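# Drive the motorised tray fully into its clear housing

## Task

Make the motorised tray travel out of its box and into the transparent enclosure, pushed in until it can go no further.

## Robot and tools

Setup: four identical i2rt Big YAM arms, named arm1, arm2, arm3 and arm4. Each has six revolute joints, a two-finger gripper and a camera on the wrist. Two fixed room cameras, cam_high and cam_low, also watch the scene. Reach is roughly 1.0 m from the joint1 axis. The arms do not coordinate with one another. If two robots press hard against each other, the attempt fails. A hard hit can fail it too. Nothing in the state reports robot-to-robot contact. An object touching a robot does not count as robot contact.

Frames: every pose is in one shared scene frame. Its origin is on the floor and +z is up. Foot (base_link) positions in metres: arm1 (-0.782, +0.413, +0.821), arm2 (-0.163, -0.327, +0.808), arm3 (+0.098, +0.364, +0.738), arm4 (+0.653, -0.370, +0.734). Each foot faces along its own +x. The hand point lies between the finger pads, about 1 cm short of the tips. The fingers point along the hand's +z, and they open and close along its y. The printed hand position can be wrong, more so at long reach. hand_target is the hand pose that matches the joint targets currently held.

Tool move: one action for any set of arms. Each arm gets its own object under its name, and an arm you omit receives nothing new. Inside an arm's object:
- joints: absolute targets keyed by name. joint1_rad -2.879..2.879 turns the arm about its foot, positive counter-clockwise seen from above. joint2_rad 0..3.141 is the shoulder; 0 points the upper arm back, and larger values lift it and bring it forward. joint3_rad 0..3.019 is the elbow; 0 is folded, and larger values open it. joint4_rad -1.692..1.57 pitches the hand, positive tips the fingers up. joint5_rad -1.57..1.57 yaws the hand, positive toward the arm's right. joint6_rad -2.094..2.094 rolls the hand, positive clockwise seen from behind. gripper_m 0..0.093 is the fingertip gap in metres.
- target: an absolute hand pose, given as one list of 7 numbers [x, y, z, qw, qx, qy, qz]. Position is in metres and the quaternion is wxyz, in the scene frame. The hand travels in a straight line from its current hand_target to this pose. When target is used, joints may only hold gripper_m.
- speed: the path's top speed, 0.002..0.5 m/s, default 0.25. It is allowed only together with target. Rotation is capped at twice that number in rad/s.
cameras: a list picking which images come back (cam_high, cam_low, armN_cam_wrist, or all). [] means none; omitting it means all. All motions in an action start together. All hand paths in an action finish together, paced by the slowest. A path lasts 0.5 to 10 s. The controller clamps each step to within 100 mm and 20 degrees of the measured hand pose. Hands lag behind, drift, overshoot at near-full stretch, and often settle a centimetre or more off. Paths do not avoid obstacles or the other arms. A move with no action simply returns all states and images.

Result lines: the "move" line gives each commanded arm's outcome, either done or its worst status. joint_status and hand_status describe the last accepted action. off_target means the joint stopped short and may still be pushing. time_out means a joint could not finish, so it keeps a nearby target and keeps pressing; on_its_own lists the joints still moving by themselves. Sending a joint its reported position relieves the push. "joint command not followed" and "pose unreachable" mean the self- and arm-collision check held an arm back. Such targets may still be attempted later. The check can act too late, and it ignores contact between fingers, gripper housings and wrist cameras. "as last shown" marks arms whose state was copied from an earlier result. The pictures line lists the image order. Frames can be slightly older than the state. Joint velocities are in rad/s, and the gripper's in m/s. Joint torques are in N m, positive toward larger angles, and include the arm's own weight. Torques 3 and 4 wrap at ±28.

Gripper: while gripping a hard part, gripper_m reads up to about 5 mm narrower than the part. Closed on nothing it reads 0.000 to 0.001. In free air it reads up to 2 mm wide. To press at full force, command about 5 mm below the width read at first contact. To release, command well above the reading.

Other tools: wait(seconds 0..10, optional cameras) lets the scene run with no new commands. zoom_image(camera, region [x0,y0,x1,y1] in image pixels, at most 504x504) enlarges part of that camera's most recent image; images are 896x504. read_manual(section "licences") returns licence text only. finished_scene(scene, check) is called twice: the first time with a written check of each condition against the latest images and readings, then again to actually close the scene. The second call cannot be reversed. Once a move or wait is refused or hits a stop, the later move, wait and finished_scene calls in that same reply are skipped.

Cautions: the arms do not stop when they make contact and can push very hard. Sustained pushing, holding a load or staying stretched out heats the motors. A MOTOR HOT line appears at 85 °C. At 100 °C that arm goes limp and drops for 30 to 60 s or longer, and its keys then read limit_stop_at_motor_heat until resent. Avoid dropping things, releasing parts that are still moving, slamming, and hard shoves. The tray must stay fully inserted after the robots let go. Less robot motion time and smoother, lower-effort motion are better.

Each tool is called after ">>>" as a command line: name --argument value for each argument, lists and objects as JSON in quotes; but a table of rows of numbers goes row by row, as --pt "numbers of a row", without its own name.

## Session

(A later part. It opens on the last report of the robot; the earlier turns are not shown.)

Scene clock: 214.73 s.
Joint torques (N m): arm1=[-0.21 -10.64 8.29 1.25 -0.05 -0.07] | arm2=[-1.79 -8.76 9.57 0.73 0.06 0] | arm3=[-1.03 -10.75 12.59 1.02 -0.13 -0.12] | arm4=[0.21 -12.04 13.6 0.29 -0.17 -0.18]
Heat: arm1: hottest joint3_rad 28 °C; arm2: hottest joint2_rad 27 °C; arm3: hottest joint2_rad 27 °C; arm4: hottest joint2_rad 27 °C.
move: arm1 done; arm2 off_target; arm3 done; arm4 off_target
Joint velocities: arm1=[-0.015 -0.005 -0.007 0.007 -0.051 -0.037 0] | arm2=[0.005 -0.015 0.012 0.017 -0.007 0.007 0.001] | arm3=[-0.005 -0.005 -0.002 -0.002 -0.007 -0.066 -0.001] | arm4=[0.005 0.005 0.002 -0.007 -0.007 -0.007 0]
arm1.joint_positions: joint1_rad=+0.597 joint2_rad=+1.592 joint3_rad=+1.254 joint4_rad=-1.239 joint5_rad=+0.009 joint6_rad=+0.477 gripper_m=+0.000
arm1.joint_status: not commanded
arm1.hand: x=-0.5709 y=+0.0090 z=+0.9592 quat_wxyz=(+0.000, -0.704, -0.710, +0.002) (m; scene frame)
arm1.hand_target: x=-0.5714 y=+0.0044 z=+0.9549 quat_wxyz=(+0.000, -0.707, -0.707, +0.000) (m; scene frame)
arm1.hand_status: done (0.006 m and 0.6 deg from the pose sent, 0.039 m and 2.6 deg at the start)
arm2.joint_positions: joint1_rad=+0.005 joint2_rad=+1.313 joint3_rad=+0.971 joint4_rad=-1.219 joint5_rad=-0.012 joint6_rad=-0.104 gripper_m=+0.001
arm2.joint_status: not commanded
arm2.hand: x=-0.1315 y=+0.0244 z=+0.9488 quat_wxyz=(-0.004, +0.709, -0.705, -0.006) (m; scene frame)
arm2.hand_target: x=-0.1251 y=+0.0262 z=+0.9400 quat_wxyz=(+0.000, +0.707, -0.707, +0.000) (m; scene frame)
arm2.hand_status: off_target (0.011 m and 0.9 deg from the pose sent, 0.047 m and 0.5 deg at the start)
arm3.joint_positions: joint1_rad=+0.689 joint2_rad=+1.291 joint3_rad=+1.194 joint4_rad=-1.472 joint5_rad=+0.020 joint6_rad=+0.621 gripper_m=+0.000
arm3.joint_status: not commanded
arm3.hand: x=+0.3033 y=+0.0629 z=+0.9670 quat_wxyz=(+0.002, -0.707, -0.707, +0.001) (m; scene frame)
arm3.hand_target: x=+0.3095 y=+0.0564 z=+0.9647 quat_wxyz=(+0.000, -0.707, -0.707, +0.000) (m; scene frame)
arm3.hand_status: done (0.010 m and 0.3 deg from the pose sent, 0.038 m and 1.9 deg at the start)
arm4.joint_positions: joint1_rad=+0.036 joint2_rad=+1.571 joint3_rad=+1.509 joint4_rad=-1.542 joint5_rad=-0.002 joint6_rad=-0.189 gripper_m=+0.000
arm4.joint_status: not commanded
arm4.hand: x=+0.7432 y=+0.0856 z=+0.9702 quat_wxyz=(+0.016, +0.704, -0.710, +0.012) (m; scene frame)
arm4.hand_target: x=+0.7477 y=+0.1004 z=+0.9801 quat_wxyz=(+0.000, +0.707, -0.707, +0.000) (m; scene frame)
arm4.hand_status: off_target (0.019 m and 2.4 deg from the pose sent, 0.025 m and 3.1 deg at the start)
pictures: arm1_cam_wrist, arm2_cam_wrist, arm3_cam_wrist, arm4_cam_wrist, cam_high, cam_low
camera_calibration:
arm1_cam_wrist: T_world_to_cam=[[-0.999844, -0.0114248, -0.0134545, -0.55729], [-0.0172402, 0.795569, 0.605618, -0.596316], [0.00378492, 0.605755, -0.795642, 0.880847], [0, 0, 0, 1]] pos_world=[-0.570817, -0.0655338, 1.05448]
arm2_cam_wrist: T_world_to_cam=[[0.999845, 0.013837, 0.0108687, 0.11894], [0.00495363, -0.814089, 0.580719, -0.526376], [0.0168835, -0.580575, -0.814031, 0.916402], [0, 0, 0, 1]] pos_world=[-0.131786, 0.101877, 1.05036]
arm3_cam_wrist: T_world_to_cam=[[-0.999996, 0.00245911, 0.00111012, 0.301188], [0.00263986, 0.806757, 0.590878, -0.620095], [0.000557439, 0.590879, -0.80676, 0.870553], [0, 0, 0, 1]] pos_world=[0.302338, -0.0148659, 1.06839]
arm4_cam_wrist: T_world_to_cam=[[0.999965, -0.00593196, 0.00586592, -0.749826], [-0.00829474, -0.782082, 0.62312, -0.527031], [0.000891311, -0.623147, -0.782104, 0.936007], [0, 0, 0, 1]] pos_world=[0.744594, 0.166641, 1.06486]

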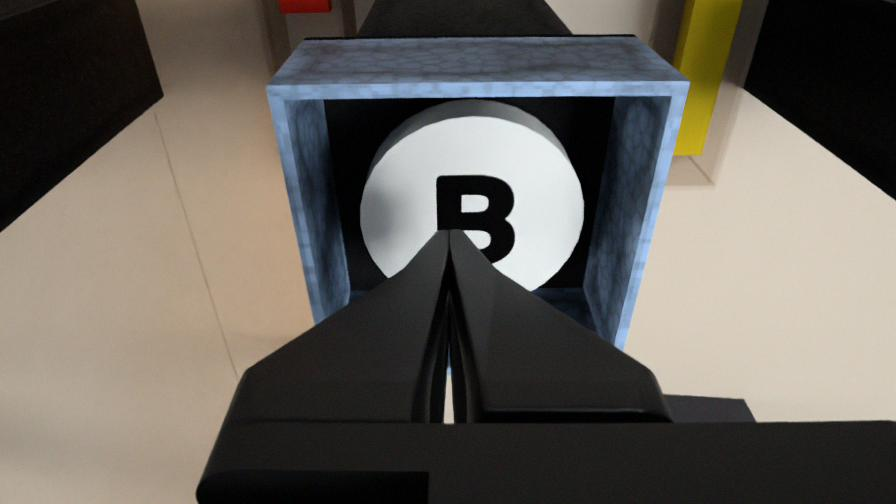

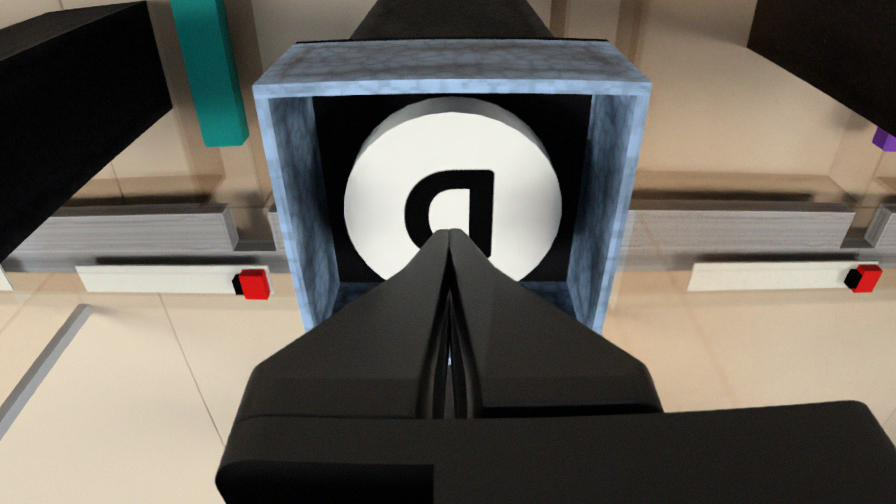

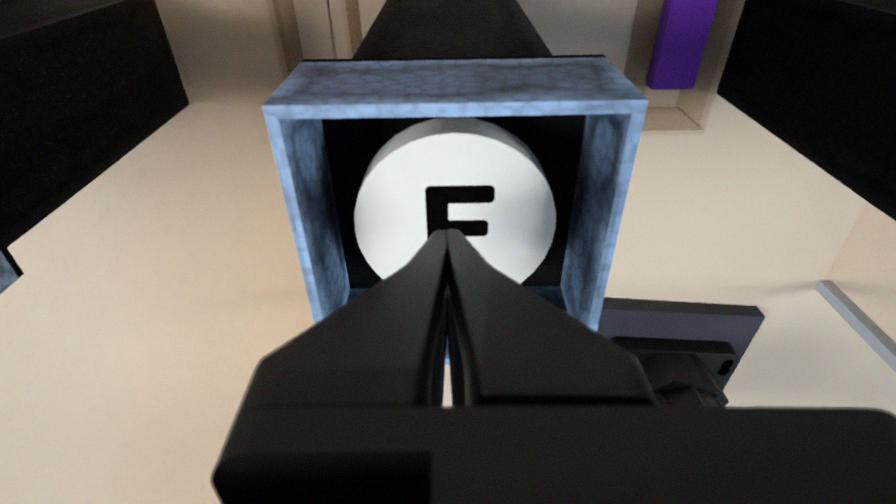

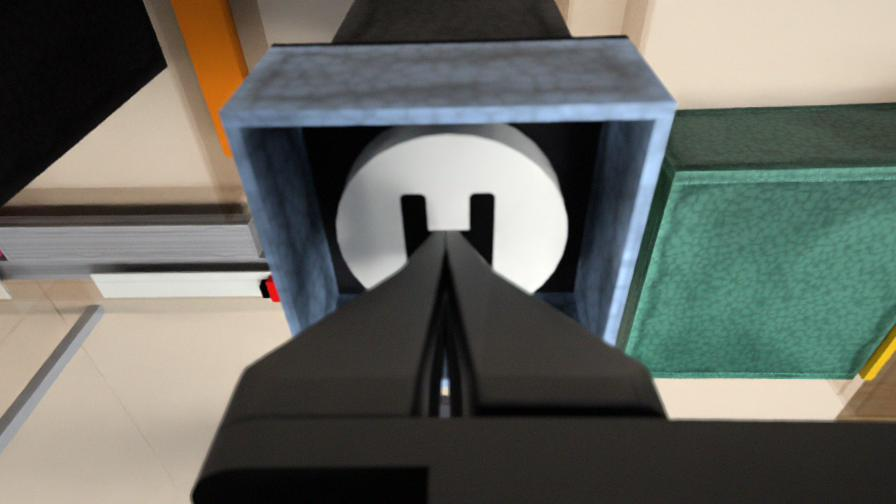

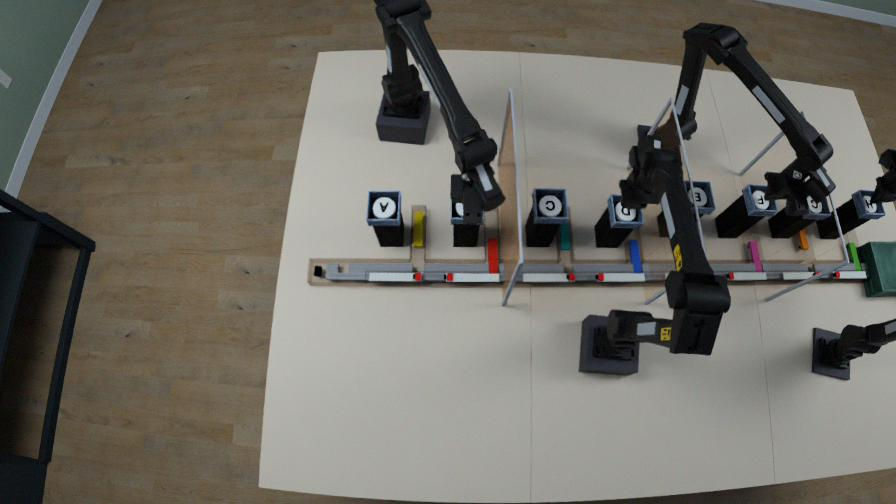

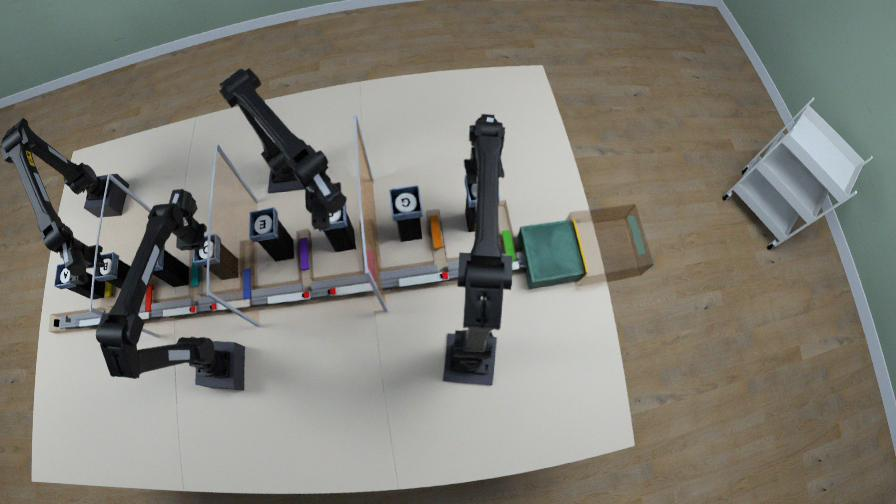

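>>> move --arm1 '{"target": [-0.5945, 0.046, 0.848, 0, 0.7071, 0.7071, 0], "speed": 0.15}' --arm2 '{"target": [-0.133, 0.0, 0.865, 0, 0.7071, -0.7071, 0], "speed": 0.15}' --arm3 '{"target": [0.284, 0.09, 0.863, 0, 0.7071, 0.7071, 0], "speed": 0.15}' --arm4 '{"target": [0.739, 0.058, 0.872, 0, 0.7071, -0.7071, 0], "speed": 0.15}' --cameras '["all"]'

>>> zoom_image --camera "cam_high" --region '[360, 180, 560, 300]'

>>> zoom_image --camera "cam_high" --region '[690, 190, 896, 300]'

>>> zoom_image --camera "cam_low" --region '[190, 190, 390, 310]'

Scene clock: 216.73 s.
Joint torques (N m): arm1=[-0.15 -2.55 2.22 1.17 -0.07 -0.08] | arm2=[-0.03 -3.43 3.92 2.19 0.1 0.16] | arm3=[-1.79 -4.31 2.99 0.14 -0.16 -0.2] | arm4=[0.21 -4.89 1.85 -0.65 -0.2 -0.16]
Heat: arm1: hottest joint3_rad 28 °C; arm2: hottest joint2_rad 27 °C; arm3: hottest joint2_rad 28 °C; arm4: hottest joint2_rad 27 °C.
move: arm1 off_target; arm2 off_target; arm3 off_target; arm4 off_target
Joint velocities: arm1=[-0.005 -0.005 -0.002 0.002 0.037 0.081 0] | arm2=[-0.005 -0.015 -0.007 0.022 0.007 -0.022 -0.002] | arm3=[0.005 0.005 0.002 0.007 0.037 -0.007 0.001] | arm4=[0.005 -0.005 -0.007 0.002 -0.081 -0.022 0.001]
arm1.joint_positions: joint1_rad=+0.595 joint2_rad=+1.490 joint3_rad=+1.039 joint4_rad=-0.941 joint5_rad=+0.008 joint6_rad=+0.478 gripper_m=+0.000
arm1.joint_status: not commanded
arm1.hand: x=-0.5760 y=+0.0174 z=+0.9291 quat_wxyz=(-0.088, -0.702, -0.706, +0.030) (m; scene frame)
arm1.hand_target: x=-0.5978 y=+0.0544 z=+0.8596 quat_wxyz=(+0.000, -0.708, -0.707, +0.000) (m; scene frame)
arm1.hand_status: off_target (0.088 m and 10.6 deg from the pose sent, 0.120 m and 0.6 deg at the start)
arm2.joint_positions: joint1_rad=+0.005 joint2_rad=+1.266 joint3_rad=+0.841 joint4_rad=-1.045 joint5_rad=-0.012 joint6_rad=-0.103 gripper_m=+0.001
arm2.joint_status: not commanded
arm2.hand: x=-0.1320 y=+0.0167 z=+0.9187 quat_wxyz=(-0.039, +0.708, -0.704, -0.034) (m; scene frame)
arm2.hand_target: x=-0.1339 y=-0.0059 z=+0.8715 quat_wxyz=(+0.000, +0.707, -0.707, +0.000) (m; scene frame)
arm2.hand_status: off_target (0.056 m and 6.0 deg from the pose sent, 0.087 m and 0.9 deg at the start)
arm3.joint_positions: joint1_rad=+0.689 joint2_rad=+1.161 joint3_rad=+0.993 joint4_rad=-1.204 joint5_rad=+0.019 joint6_rad=+0.621 gripper_m=+0.000
arm3.joint_status: not commanded
arm3.hand: x=+0.3010 y=+0.0673 z=+0.9365 quat_wxyz=(-0.095, -0.705, -0.702, +0.017) (m; scene frame)
arm3.hand_target: x=+0.2799 y=+0.0964 z=+0.8728 quat_wxyz=(+0.000, -0.707, -0.707, -0.001) (m; scene frame)
arm3.hand_status: off_target (0.079 m and 11.1 deg from the pose sent, 0.109 m and 0.3 deg at the start)
arm4.joint_positions: joint1_rad=+0.036 joint2_rad=+1.435 joint3_rad=+1.290 joint4_rad=-1.227 joint5_rad=-0.003 joint6_rad=-0.189 gripper_m=+0.000
arm4.joint_status: not commanded
arm4.hand: x=+0.7433 y=+0.0867 z=+0.9490 quat_wxyz=(-0.080, +0.701, -0.707, -0.053) (m; scene frame)
arm4.hand_target: x=+0.7380 y=+0.0536 z=+0.8807 quat_wxyz=(+0.000, +0.707, -0.707, -0.001) (m; scene frame)
arm4.hand_status: off_target (0.082 m and 11.0 deg from the pose sent, 0.102 m and 2.4 deg at the start)
pictures: arm1_cam_wrist, arm2_cam_wrist, arm3_cam_wrist, arm4_cam_wrist, cam_high, cam_low
camera_calibration:
arm1_cam_wrist: T_world_to_cam=[[-0.995039, -0.0178867, -0.0978626, -0.481307], [-0.0615761, 0.88336, 0.464633, -0.480974], [0.0781371, 0.468354, -0.880079, 0.9755], [0, 0, 0, 1]] pos_world=[-0.584758, -0.040615, 1.03489]
arm2_cam_wrist: T_world_to_cam=[[0.999716, 0.0116963, 0.0207537, 0.110795], [-0.000391989, -0.86298, 0.505238, -0.445675], [0.0238194, -0.505103, -0.862731, 0.931809], [0, 0, 0, 1]] pos_world=[-0.133133, 0.084755, 1.02677]
arm3_cam_wrist: T_world_to_cam=[[-0.993468, -0.00341524, -0.114064, 0.405173], [-0.0549139, 0.890518, 0.451622, -0.463488], [0.100034, 0.454935, -0.884888, 0.895761], [0, 0, 0, 1]] pos_world=[0.287468, 0.00661439, 1.04819]
arm4_cam_wrist: T_world_to_cam=[[0.998747, -0.0109869, 0.0488169, -0.789308], [-0.0309452, -0.90228, 0.430039, -0.302462], [0.0393217, -0.431011, -0.90149, 0.98822], [0, 0, 0, 1]] pos_world=[0.740101, 0.144357, 1.05947]

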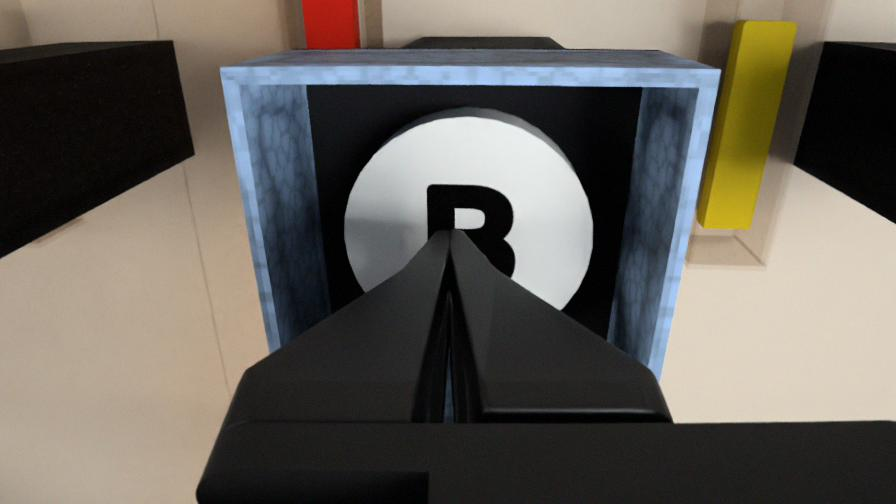

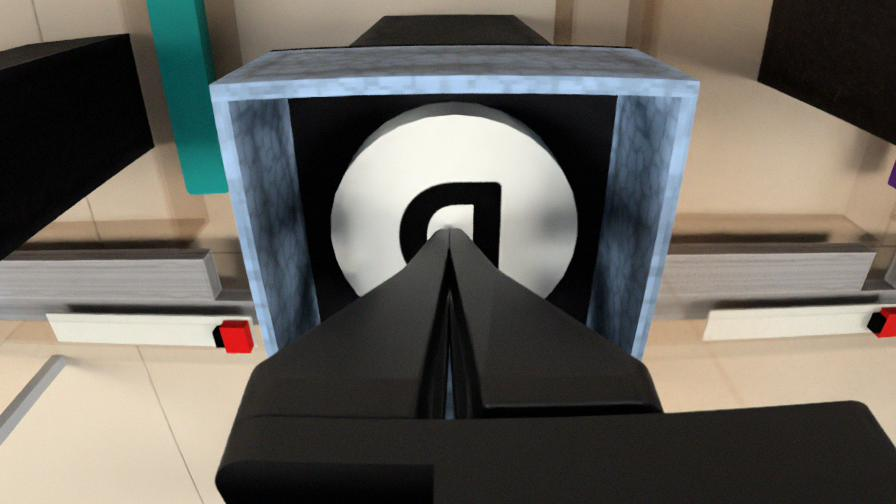

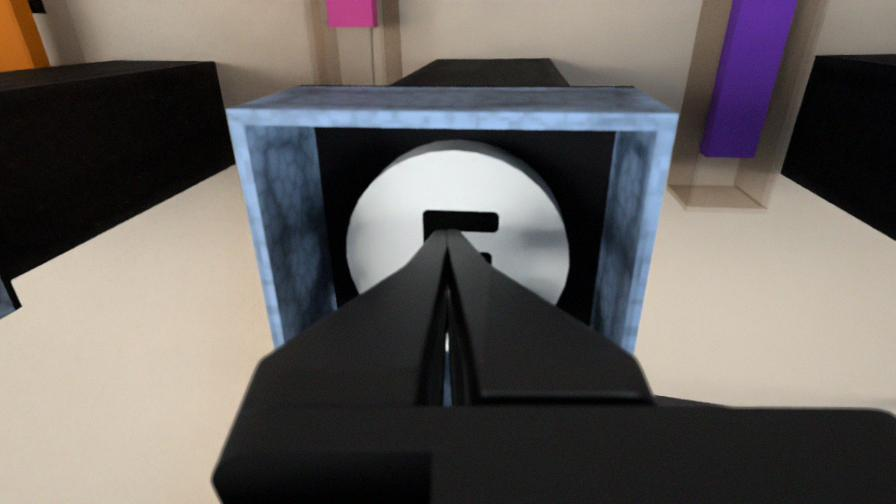

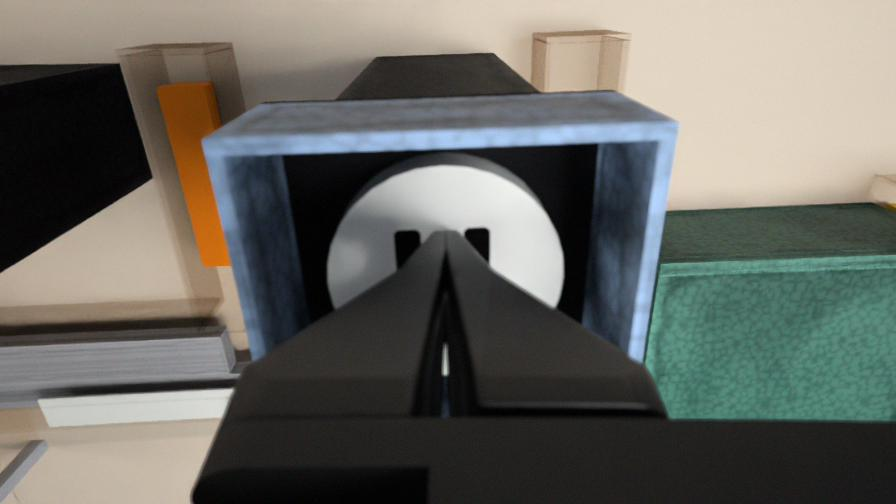

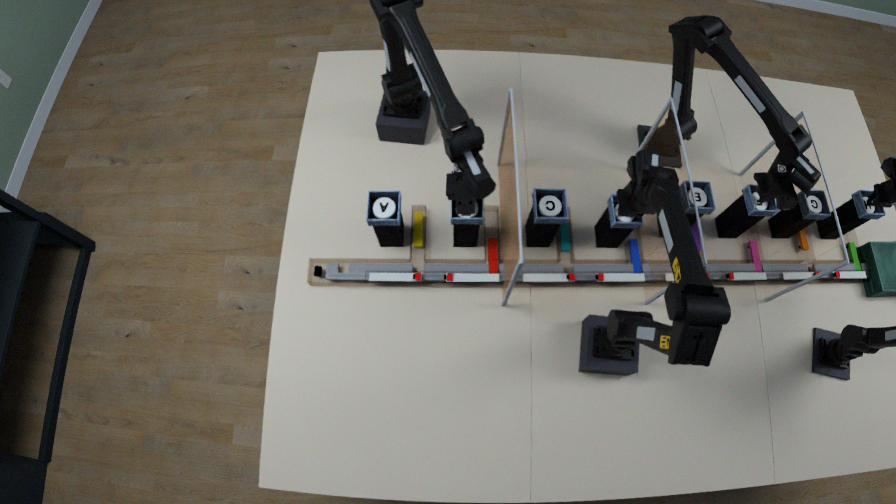

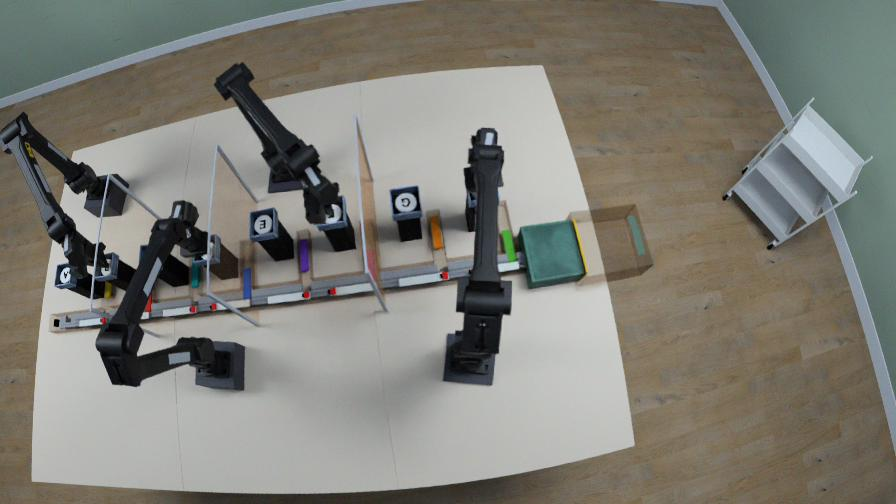

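Scaled by 2.520 from the camera's 896x504 image, which has a finer 1280x720 frame.

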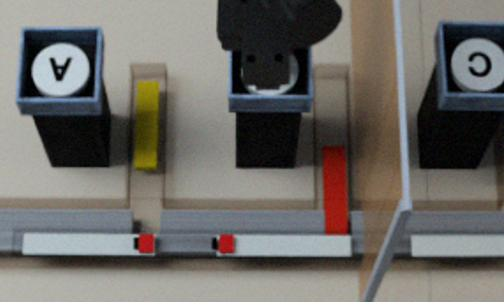

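Scaled by 2.447 from the camera's 896x504 image, which has a finer 1280x720 frame.

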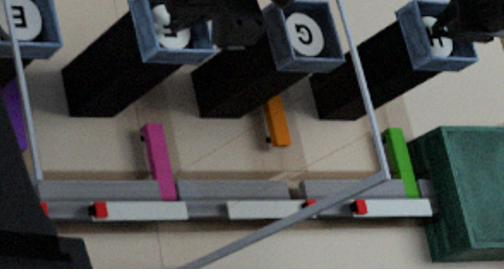

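Scaled by 2.520 from the camera's 896x504 image, which has a finer 1280x720 frame.

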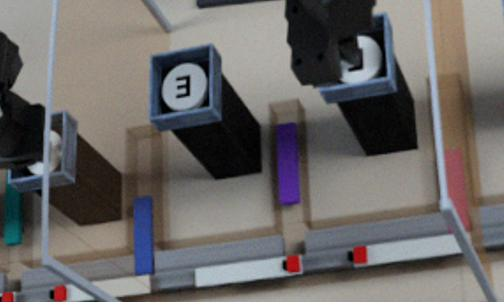

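>>> wait --seconds 5 --cameras '["cam_high", "cam_low"]'

>>> zoom_image --camera "cam_high" --region '[360, 180, 560, 300]'

>>> zoom_image --camera "cam_high" --region '[690, 190, 896, 300]'

>>> zoom_image --camera "cam_low" --region '[190, 190, 390, 310]'

>>> zoom_image --camera "cam_high" --region '[520, 190, 720, 300]'

Scene clock: 222.23 s.
Joint torques (N m): arm1=[-0.26 -2.73 2.21 1.13 -0.06 -0.09] | arm2=[-0.56 -3.25 3.88 2.02 0.07 0.16] | arm3=[-1.73 -4.19 2.95 0.09 -0.16 -0.2] | arm4=[0.26 -4.84 1.85 -0.65 -0.2 -0.16]
Heat: arm1: hottest joint3_rad 27 °C; arm2: hottest joint2_rad 27 °C; arm3: hottest joint2_rad 27 °C; arm4: hottest joint2_rad 27 °C.
Joint velocities: arm1=[-0.024 -0.005 0.007 -0.017 -0.066 -0.037 -0.002] | arm2=[-0.015 -0.005 0.002 -0.012 -0.037 -0.066 -0.001] | arm3=[-0.005 -0.024 0.002 0.012 0.066 -0.037 0] | arm4=[-0.015 -0.005 -0.002 0.002 0.037 -0.022 0]
arm1.joint_positions: joint1_rad=+0.595 joint2_rad=+1.490 joint3_rad=+1.039 joint4_rad=-0.941 joint5_rad=+0.008 joint6_rad=+0.478 gripper_m=+0.000
arm1.joint_status: not commanded
arm1.hand: x=-0.5759 y=+0.0174 z=+0.9293 quat_wxyz=(-0.088, -0.702, -0.706, +0.030) (m; scene frame)
arm1.hand_target: x=-0.5978 y=+0.0544 z=+0.8597 quat_wxyz=(+0.000, -0.708, -0.707, +0.000) (m; scene frame)
arm1.hand_status: off_target (0.088 m and 10.7 deg from the pose sent, 0.120 m and 0.6 deg at the start)
arm2.joint_positions: joint1_rad=+0.005 joint2_rad=+1.265 joint3_rad=+0.841 joint4_rad=-1.045 joint5_rad=-0.012 joint6_rad=-0.103 gripper_m=+0.001
arm2.joint_status: not commanded
arm2.hand: x=-0.1320 y=+0.0166 z=+0.9187 quat_wxyz=(-0.039, +0.708, -0.704, -0.034) (m; scene frame)
arm2.hand_target: x=-0.1339 y=-0.0060 z=+0.8715 quat_wxyz=(+0.000, +0.707, -0.707, +0.000) (m; scene frame)
arm2.hand_status: off_target (0.056 m and 6.0 deg from the pose sent, 0.087 m and 0.9 deg at the start)
arm3.joint_positions: joint1_rad=+0.689 joint2_rad=+1.161 joint3_rad=+0.993 joint4_rad=-1.203 joint5_rad=+0.019 joint6_rad=+0.621 gripper_m=+0.000
arm3.joint_status: not commanded
arm3.hand: x=+0.3010 y=+0.0672 z=+0.9366 quat_wxyz=(-0.096, -0.705, -0.702, +0.017) (m; scene frame)
arm3.hand_target: x=+0.2800 y=+0.0963 z=+0.8730 quat_wxyz=(+0.000, -0.707, -0.707, -0.001) (m; scene frame)
arm3.hand_status: off_target (0.079 m and 11.2 deg from the pose sent, 0.109 m and 0.3 deg at the start)
arm4.joint_positions: joint1_rad=+0.036 joint2_rad=+1.434 joint3_rad=+1.290 joint4_rad=-1.227 joint5_rad=-0.003 joint6_rad=-0.189 gripper_m=+0.000
arm4.joint_status: not commanded
arm4.hand: x=+0.7433 y=+0.0867 z=+0.9492 quat_wxyz=(-0.080, +0.701, -0.707, -0.053) (m; scene frame)
arm4.hand_target: x=+0.7381 y=+0.0535 z=+0.8808 quat_wxyz=(+0.000, +0.707, -0.707, -0.001) (m; scene frame)
arm4.hand_status: off_target (0.082 m and 11.0 deg from the pose sent, 0.102 m and 2.4 deg at the start)
wait: 5.00 s; at rest from the start
pictures: cam_high, cam_low

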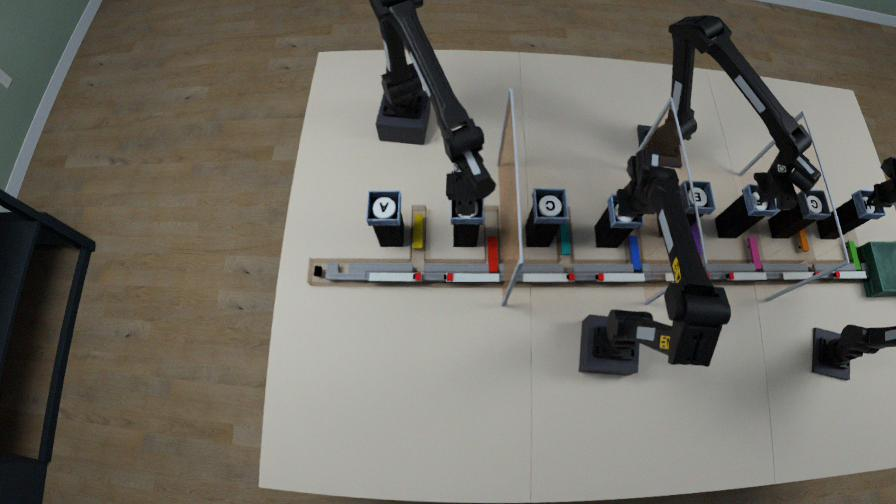

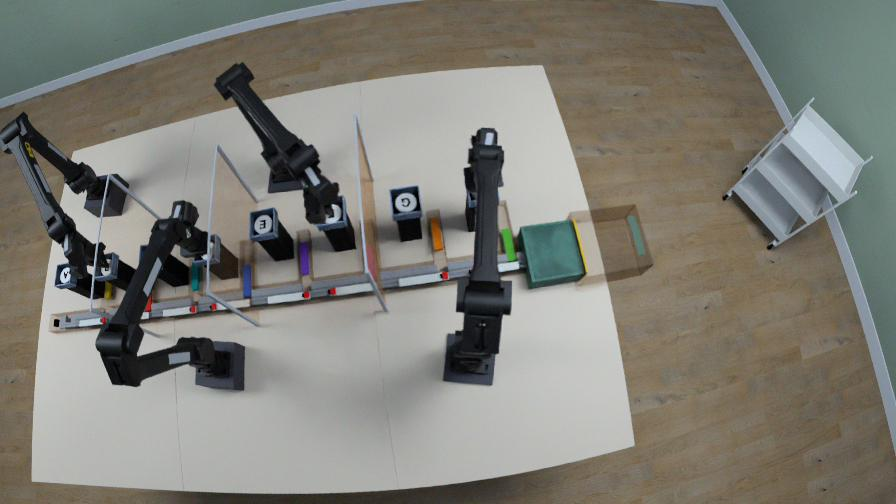

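Scaled by 2.520 from the camera's 896x504 image, which has a finer 1280x720 frame.

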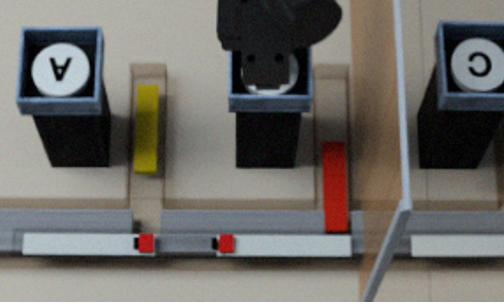

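Scaled by 2.447 from the camera's 896x504 image, which has a finer 1280x720 frame.

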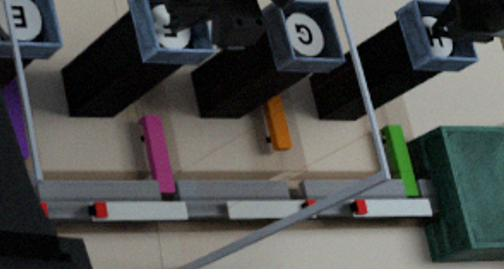

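Scaled by 2.520 from the camera's 896x504 image, which has a finer 1280x720 frame.

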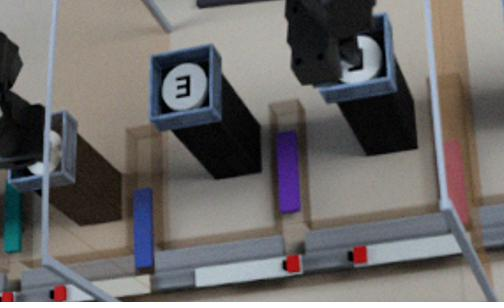

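Scaled by 2.520 from the camera's 896x504 image, which has a finer 1280x720 frame.

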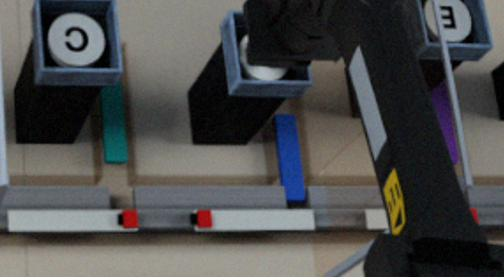

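>>> wait --seconds 8 --cameras '["cam_high","cam_low"]'

>>> zoom_image --camera "cam_high" --region '[360, 180, 560, 300]'

>>> zoom_image --camera "cam_high" --region '[690, 190, 896, 300]'

>>> zoom_image --camera "cam_low" --region '[190, 190, 390, 310]'

Scene clock: 231.47 s.
Joint torques (N m): arm1=[-0.32 -2.61 2.24 1.13 -0.07 -0.08] | arm2=[-0.32 -3.43 3.89 2.13 0.07 0.18] | arm3=[-1.73 -4.31 3 0.09 -0.17 -0.19] | arm4=[0.26 -4.89 1.87 -0.65 -0.2 -0.16]
Heat: arm1: hottest joint3_rad 27 °C; arm2: hottest joint2_rad 27 °C; arm3: hottest joint2_rad 27 °C; arm4: hottest joint2_rad 27 °C.
Joint velocities: arm1=[-0.015 -0.015 -0.002 0.002 -0.051 -0.037 -0.001] | arm2=[-0.005 -0.005 0.002 -0.002 -0.022 -0.037 -0.001] | arm3=[-0.005 0.005 -0.002 0.017 0.051 0.051 0] | arm4=[-0.005 -0.015 0.002 -0.007 -0.051 0.007 0.001]
arm1.joint_positions: joint1_rad=+0.595 joint2_rad=+1.490 joint3_rad=+1.039 joint4_rad=-0.941 joint5_rad=+0.008 joint6_rad=+0.478 gripper_m=+0.000
arm1.joint_status: not commanded
arm1.hand: x=-0.5759 y=+0.0174 z=+0.9293 quat_wxyz=(-0.088, -0.702, -0.706, +0.030) (m; scene frame)
arm1.hand_target: x=-0.5978 y=+0.0544 z=+0.8597 quat_wxyz=(+0.000, -0.708, -0.707, +0.000) (m; scene frame)
arm1.hand_status: off_target (0.088 m and 10.7 deg from the pose sent, 0.120 m and 0.6 deg at the start)
arm2.joint_positions: joint1_rad=+0.005 joint2_rad=+1.265 joint3_rad=+0.841 joint4_rad=-1.045 joint5_rad=-0.012 joint6_rad=-0.103 gripper_m=+0.001
arm2.joint_status: not commanded
arm2.hand: x=-0.1320 y=+0.0166 z=+0.9187 quat_wxyz=(-0.039, +0.708, -0.704, -0.034) (m; scene frame)
arm2.hand_target: x=-0.1339 y=-0.0060 z=+0.8715 quat_wxyz=(+0.000, +0.707, -0.707, +0.000) (m; scene frame)
arm2.hand_status: off_target (0.056 m and 6.0 deg from the pose sent, 0.087 m and 0.9 deg at the start)
arm3.joint_positions: joint1_rad=+0.689 joint2_rad=+1.161 joint3_rad=+0.993 joint4_rad=-1.203 joint5_rad=+0.019 joint6_rad=+0.621 gripper_m=+0.000
arm3.joint_status: not commanded
arm3.hand: x=+0.3010 y=+0.0672 z=+0.9366 quat_wxyz=(-0.096, -0.705, -0.702, +0.017) (m; scene frame)
arm3.hand_target: x=+0.2800 y=+0.0963 z=+0.8730 quat_wxyz=(+0.000, -0.707, -0.707, -0.001) (m; scene frame)
arm3.hand_status: off_target (0.079 m and 11.2 deg from the pose sent, 0.109 m and 0.3 deg at the start)
arm4.joint_positions: joint1_rad=+0.036 joint2_rad=+1.434 joint3_rad=+1.290 joint4_rad=-1.227 joint5_rad=-0.003 joint6_rad=-0.189 gripper_m=+0.000
arm4.joint_status: not commanded
arm4.hand: x=+0.7433 y=+0.0867 z=+0.9492 quat_wxyz=(-0.080, +0.701, -0.707, -0.053) (m; scene frame)
arm4.hand_target: x=+0.7381 y=+0.0535 z=+0.8808 quat_wxyz=(+0.000, +0.707, -0.707, -0.001) (m; scene frame)
arm4.hand_status: off_target (0.082 m and 11.0 deg from the pose sent, 0.102 m and 2.4 deg at the start)
wait: 8.00 s; at rest from the start
pictures: cam_high, cam_low

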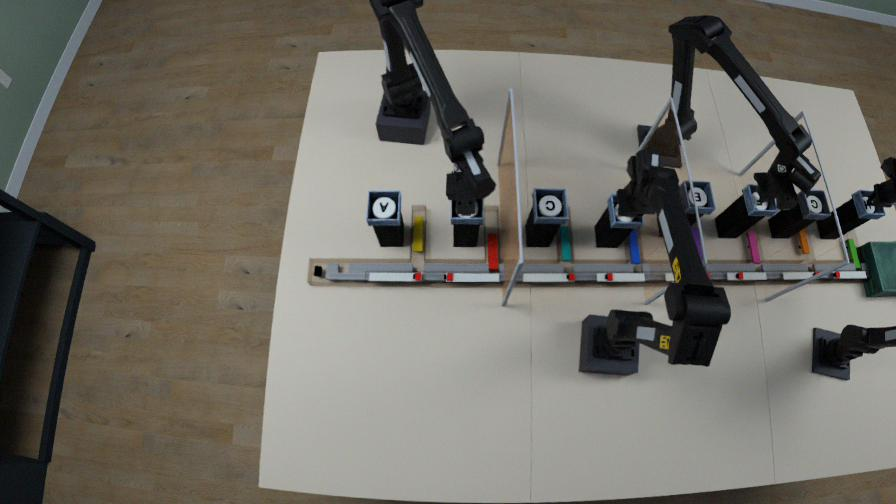

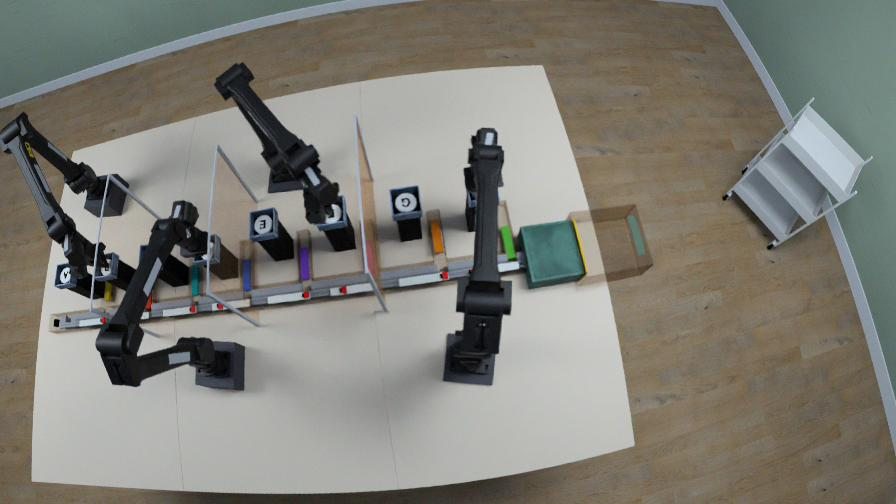

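Scaled by 2.520 from the camera's 896x504 image, which has a finer 1280x720 frame.

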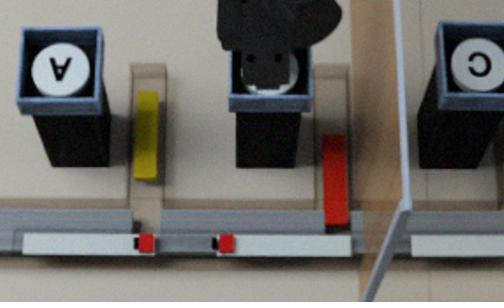

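Scaled by 2.447 from the camera's 896x504 image, which has a finer 1280x720 frame.

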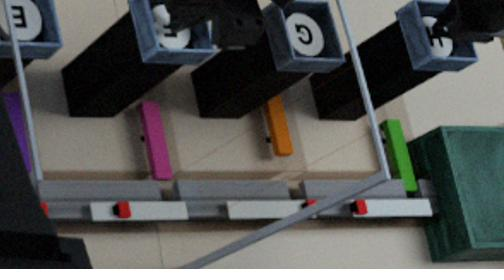

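Scaled by 2.520 from the camera's 896x504 image, which has a finer 1280x720 frame.

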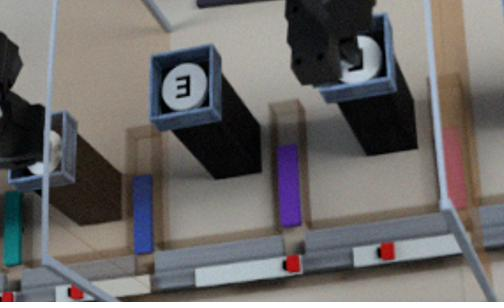

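>>> wait --seconds 3 --cameras '["cam_high","cam_low"]'

>>> zoom_image --camera "cam_low" --region '[190, 190, 390, 310]'

>>> zoom_image --camera "cam_high" --region '[690, 190, 896, 300]'

>>> zoom_image --camera "cam_high" --region '[360, 180, 560, 300]'

Scene clock: 234.87 s.
Joint torques (N m): arm1=[-0.21 -2.73 2.29 1.13 -0.07 -0.09] | arm2=[-0.62 -3.25 3.82 2.25 0.09 0.17] | arm3=[-1.85 -4.31 2.99 0.08 -0.16 -0.2] | arm4=[0.26 -4.84 1.85 -0.65 -0.2 -0.17]
Heat: arm1: hottest joint3_rad 27 °C; arm2: hottest joint2_rad 27 °C; arm3: hottest joint2_rad 27 °C; arm4: hottest joint2_rad 27 °C.
Joint velocities: arm1=[-0.015 -0.005 -0.002 0.007 -0.037 -0.022 0] | arm2=[-0.015 0.005 -0.007 -0.007 -0.051 -0.022 0.001] | arm3=[-0.015 -0.005 -0.017 0.007 -0.081 0.007 -0.001] | arm4=[-0.015 -0.015 0.017 -0.007 -0.037 -0.051 0]
arm1.joint_positions: joint1_rad=+0.595 joint2_rad=+1.490 joint3_rad=+1.039 joint4_rad=-0.941 joint5_rad=+0.008 joint6_rad=+0.478 gripper_m=+0.000
arm1.joint_status: not commanded
arm1.hand: x=-0.5759 y=+0.0174 z=+0.9293 quat_wxyz=(-0.088, -0.702, -0.706, +0.030) (m; scene frame)
arm1.hand_target: x=-0.5978 y=+0.0544 z=+0.8597 quat_wxyz=(+0.000, -0.708, -0.707, +0.000) (m; scene frame)
arm1.hand_status: off_target (0.088 m and 10.7 deg from the pose sent, 0.120 m and 0.6 deg at the start)
arm2.joint_positions: joint1_rad=+0.005 joint2_rad=+1.265 joint3_rad=+0.841 joint4_rad=-1.045 joint5_rad=-0.012 joint6_rad=-0.103 gripper_m=+0.001
arm2.joint_status: not commanded
arm2.hand: x=-0.1320 y=+0.0166 z=+0.9187 quat_wxyz=(-0.039, +0.708, -0.704, -0.034) (m; scene frame)
arm2.hand_target: x=-0.1339 y=-0.0060 z=+0.8715 quat_wxyz=(+0.000, +0.707, -0.707, +0.000) (m; scene frame)
arm2.hand_status: off_target (0.056 m and 6.0 deg from the pose sent, 0.087 m and 0.9 deg at the start)
arm3.joint_positions: joint1_rad=+0.689 joint2_rad=+1.161 joint3_rad=+0.993 joint4_rad=-1.203 joint5_rad=+0.019 joint6_rad=+0.621 gripper_m=+0.000
arm3.joint_status: not commanded
arm3.hand: x=+0.3010 y=+0.0672 z=+0.9366 quat_wxyz=(-0.096, -0.705, -0.702, +0.017) (m; scene frame)
arm3.hand_target: x=+0.2800 y=+0.0963 z=+0.8730 quat_wxyz=(+0.000, -0.707, -0.707, -0.001) (m; scene frame)
arm3.hand_status: off_target (0.079 m and 11.2 deg from the pose sent, 0.109 m and 0.3 deg at the start)
arm4.joint_positions: joint1_rad=+0.036 joint2_rad=+1.434 joint3_rad=+1.290 joint4_rad=-1.227 joint5_rad=-0.003 joint6_rad=-0.189 gripper_m=+0.000
arm4.joint_status: not commanded
arm4.hand: x=+0.7433 y=+0.0867 z=+0.9492 quat_wxyz=(-0.080, +0.701, -0.707, -0.053) (m; scene frame)
arm4.hand_target: x=+0.7381 y=+0.0535 z=+0.8808 quat_wxyz=(+0.000, +0.707, -0.707, -0.001) (m; scene frame)
arm4.hand_status: off_target (0.082 m and 11.0 deg from the pose sent, 0.102 m and 2.4 deg at the start)
wait: 3.00 s; at rest from the start
pictures: cam_high, cam_low

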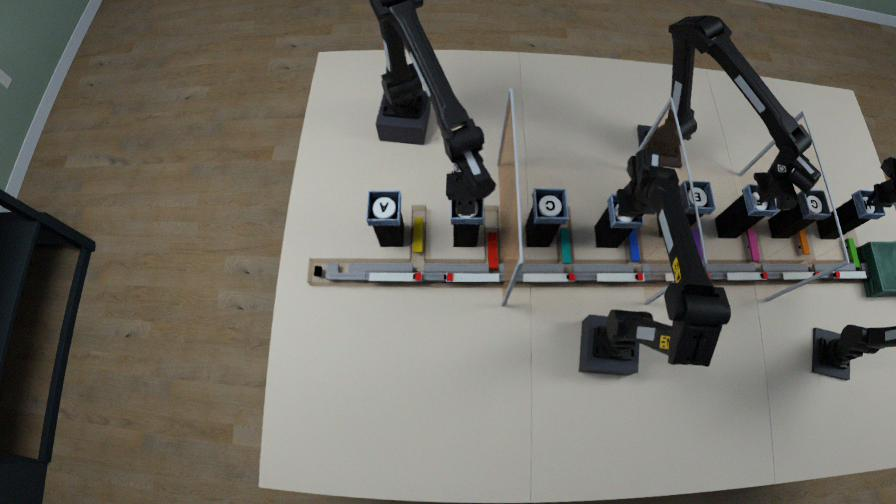

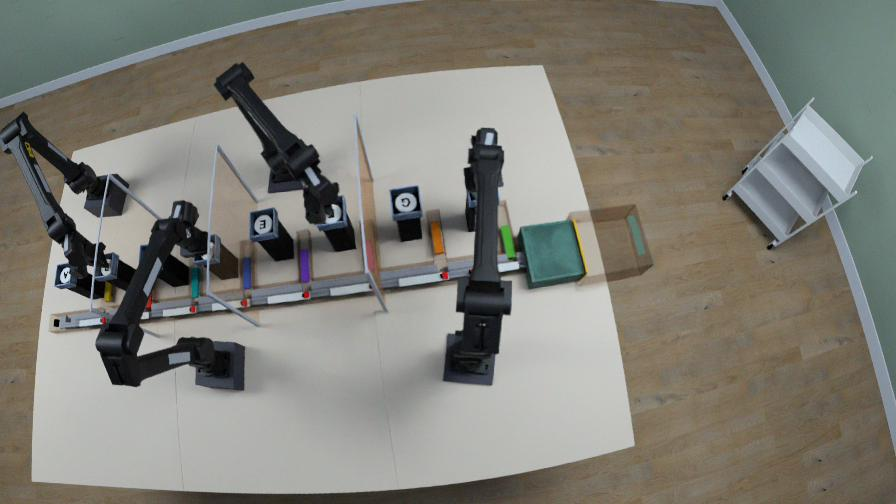

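Scaled by 2.520 from the camera's 896x504 image, which has a finer 1280x720 frame.

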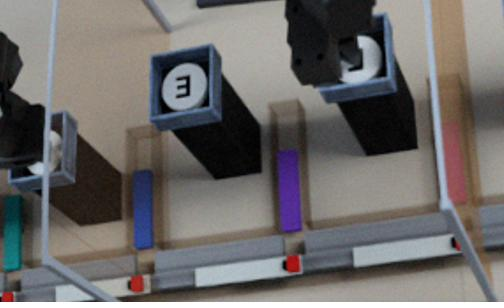

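Scaled by 2.447 from the camera's 896x504 image, which has a finer 1280x720 frame.

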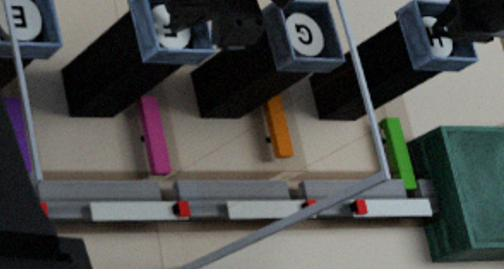

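Scaled by 2.520 from the camera's 896x504 image, which has a finer 1280x720 frame.

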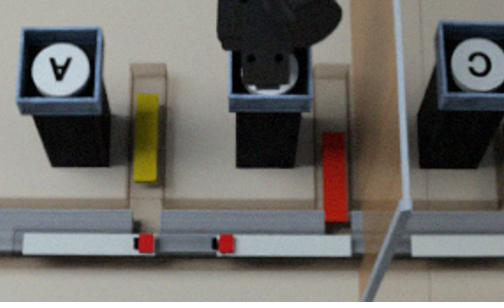

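>>> wait --seconds 3 --cameras '["cam_low"]'

>>> zoom_image --camera "cam_low" --region '[190, 190, 390, 310]'

Scene clock: 238.13 s.
Joint torques (N m): arm1=[-0.26 -2.61 2.21 1.13 -0.06 -0.08] | arm2=[-0.03 -3.66 3.85 2.13 0.11 0.19] | arm3=[-1.9 -4.37 2.99 0.1 -0.17 -0.19] | arm4=[0.26 -4.89 1.85 -0.66 -0.2 -0.16]
Heat: arm1: hottest joint3_rad 27 °C; arm2: hottest joint2_rad 27 °C; arm3: hottest joint2_rad 27 °C; arm4: hottest joint2_rad 27 °C.
Joint velocities: arm1=[0.005 -0.015 -0.007 -0.007 -0.037 -0.081 0] | arm2=[-0.005 -0.015 -0.027 0.012 -0.037 -0.066 0] | arm3=[0.005 0.015 0.017 0.002 0.007 -0.066 0] | arm4=[-0.005 0.005 -0.017 0.007 0.022 -0.051 0]
arm1.joint_positions: joint1_rad=+0.595 joint2_rad=+1.490 joint3_rad=+1.039 joint4_rad=-0.941 joint5_rad=+0.008 joint6_rad=+0.478 gripper_m=+0.000
arm1.joint_status: not commanded
arm1.hand: x=-0.5759 y=+0.0174 z=+0.9293 quat_wxyz=(-0.088, -0.702, -0.706, +0.030) (m; scene frame)
arm1.hand_target: x=-0.5978 y=+0.0544 z=+0.8597 quat_wxyz=(+0.000, -0.708, -0.707, +0.000) (m; scene frame)
arm1.hand_status: off_target (0.088 m and 10.7 deg from the pose sent, 0.120 m and 0.6 deg at the start)
arm2.joint_positions: joint1_rad=+0.005 joint2_rad=+1.265 joint3_rad=+0.841 joint4_rad=-1.045 joint5_rad=-0.012 joint6_rad=-0.103 gripper_m=+0.001
arm2.joint_status: not commanded
arm2.hand: x=-0.1320 y=+0.0166 z=+0.9187 quat_wxyz=(-0.039, +0.708, -0.704, -0.034) (m; scene frame)
arm2.hand_target: x=-0.1339 y=-0.0060 z=+0.8715 quat_wxyz=(+0.000, +0.707, -0.707, +0.000) (m; scene frame)
arm2.hand_status: off_target (0.056 m and 6.0 deg from the pose sent, 0.087 m and 0.9 deg at the start)
arm3.joint_positions: joint1_rad=+0.689 joint2_rad=+1.161 joint3_rad=+0.993 joint4_rad=-1.203 joint5_rad=+0.019 joint6_rad=+0.621 gripper_m=+0.000
arm3.joint_status: not commanded
arm3.hand: x=+0.3010 y=+0.0672 z=+0.9366 quat_wxyz=(-0.096, -0.705, -0.702, +0.017) (m; scene frame)
arm3.hand_target: x=+0.2800 y=+0.0963 z=+0.8730 quat_wxyz=(+0.000, -0.707, -0.707, -0.001) (m; scene frame)
arm3.hand_status: off_target (0.079 m and 11.2 deg from the pose sent, 0.109 m and 0.3 deg at the start)
arm4.joint_positions: joint1_rad=+0.036 joint2_rad=+1.434 joint3_rad=+1.290 joint4_rad=-1.227 joint5_rad=-0.003 joint6_rad=-0.189 gripper_m=+0.000
arm4.joint_status: not commanded
arm4.hand: x=+0.7433 y=+0.0867 z=+0.9492 quat_wxyz=(-0.080, +0.701, -0.707, -0.053) (m; scene frame)
arm4.hand_target: x=+0.7381 y=+0.0535 z=+0.8808 quat_wxyz=(+0.000, +0.707, -0.707, -0.001) (m; scene frame)
arm4.hand_status: off_target (0.082 m and 11.0 deg from the pose sent, 0.102 m and 2.4 deg at the start)
wait: 3.00 s; at rest from the start
pictures: cam_low

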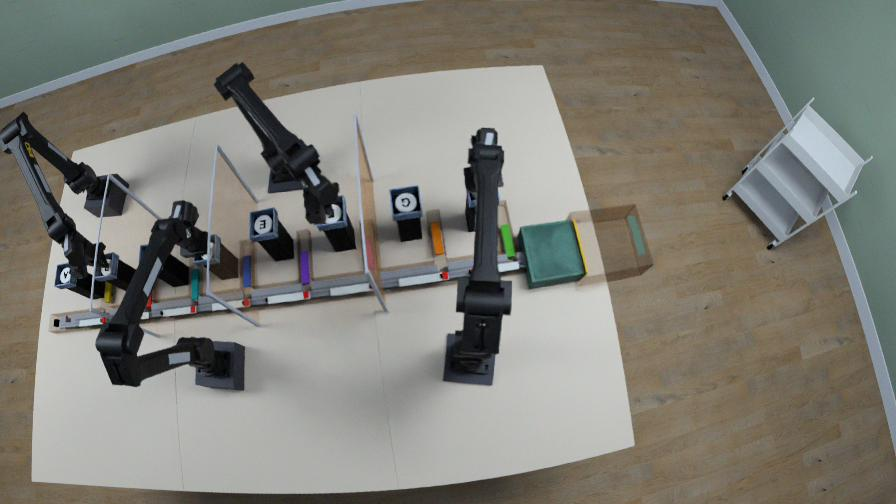

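Scaled by 2.520 from the camera's 896x504 image, which has a finer 1280x720 frame.

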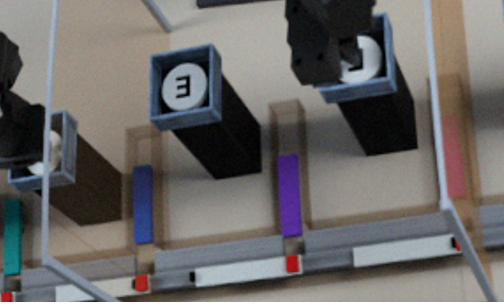

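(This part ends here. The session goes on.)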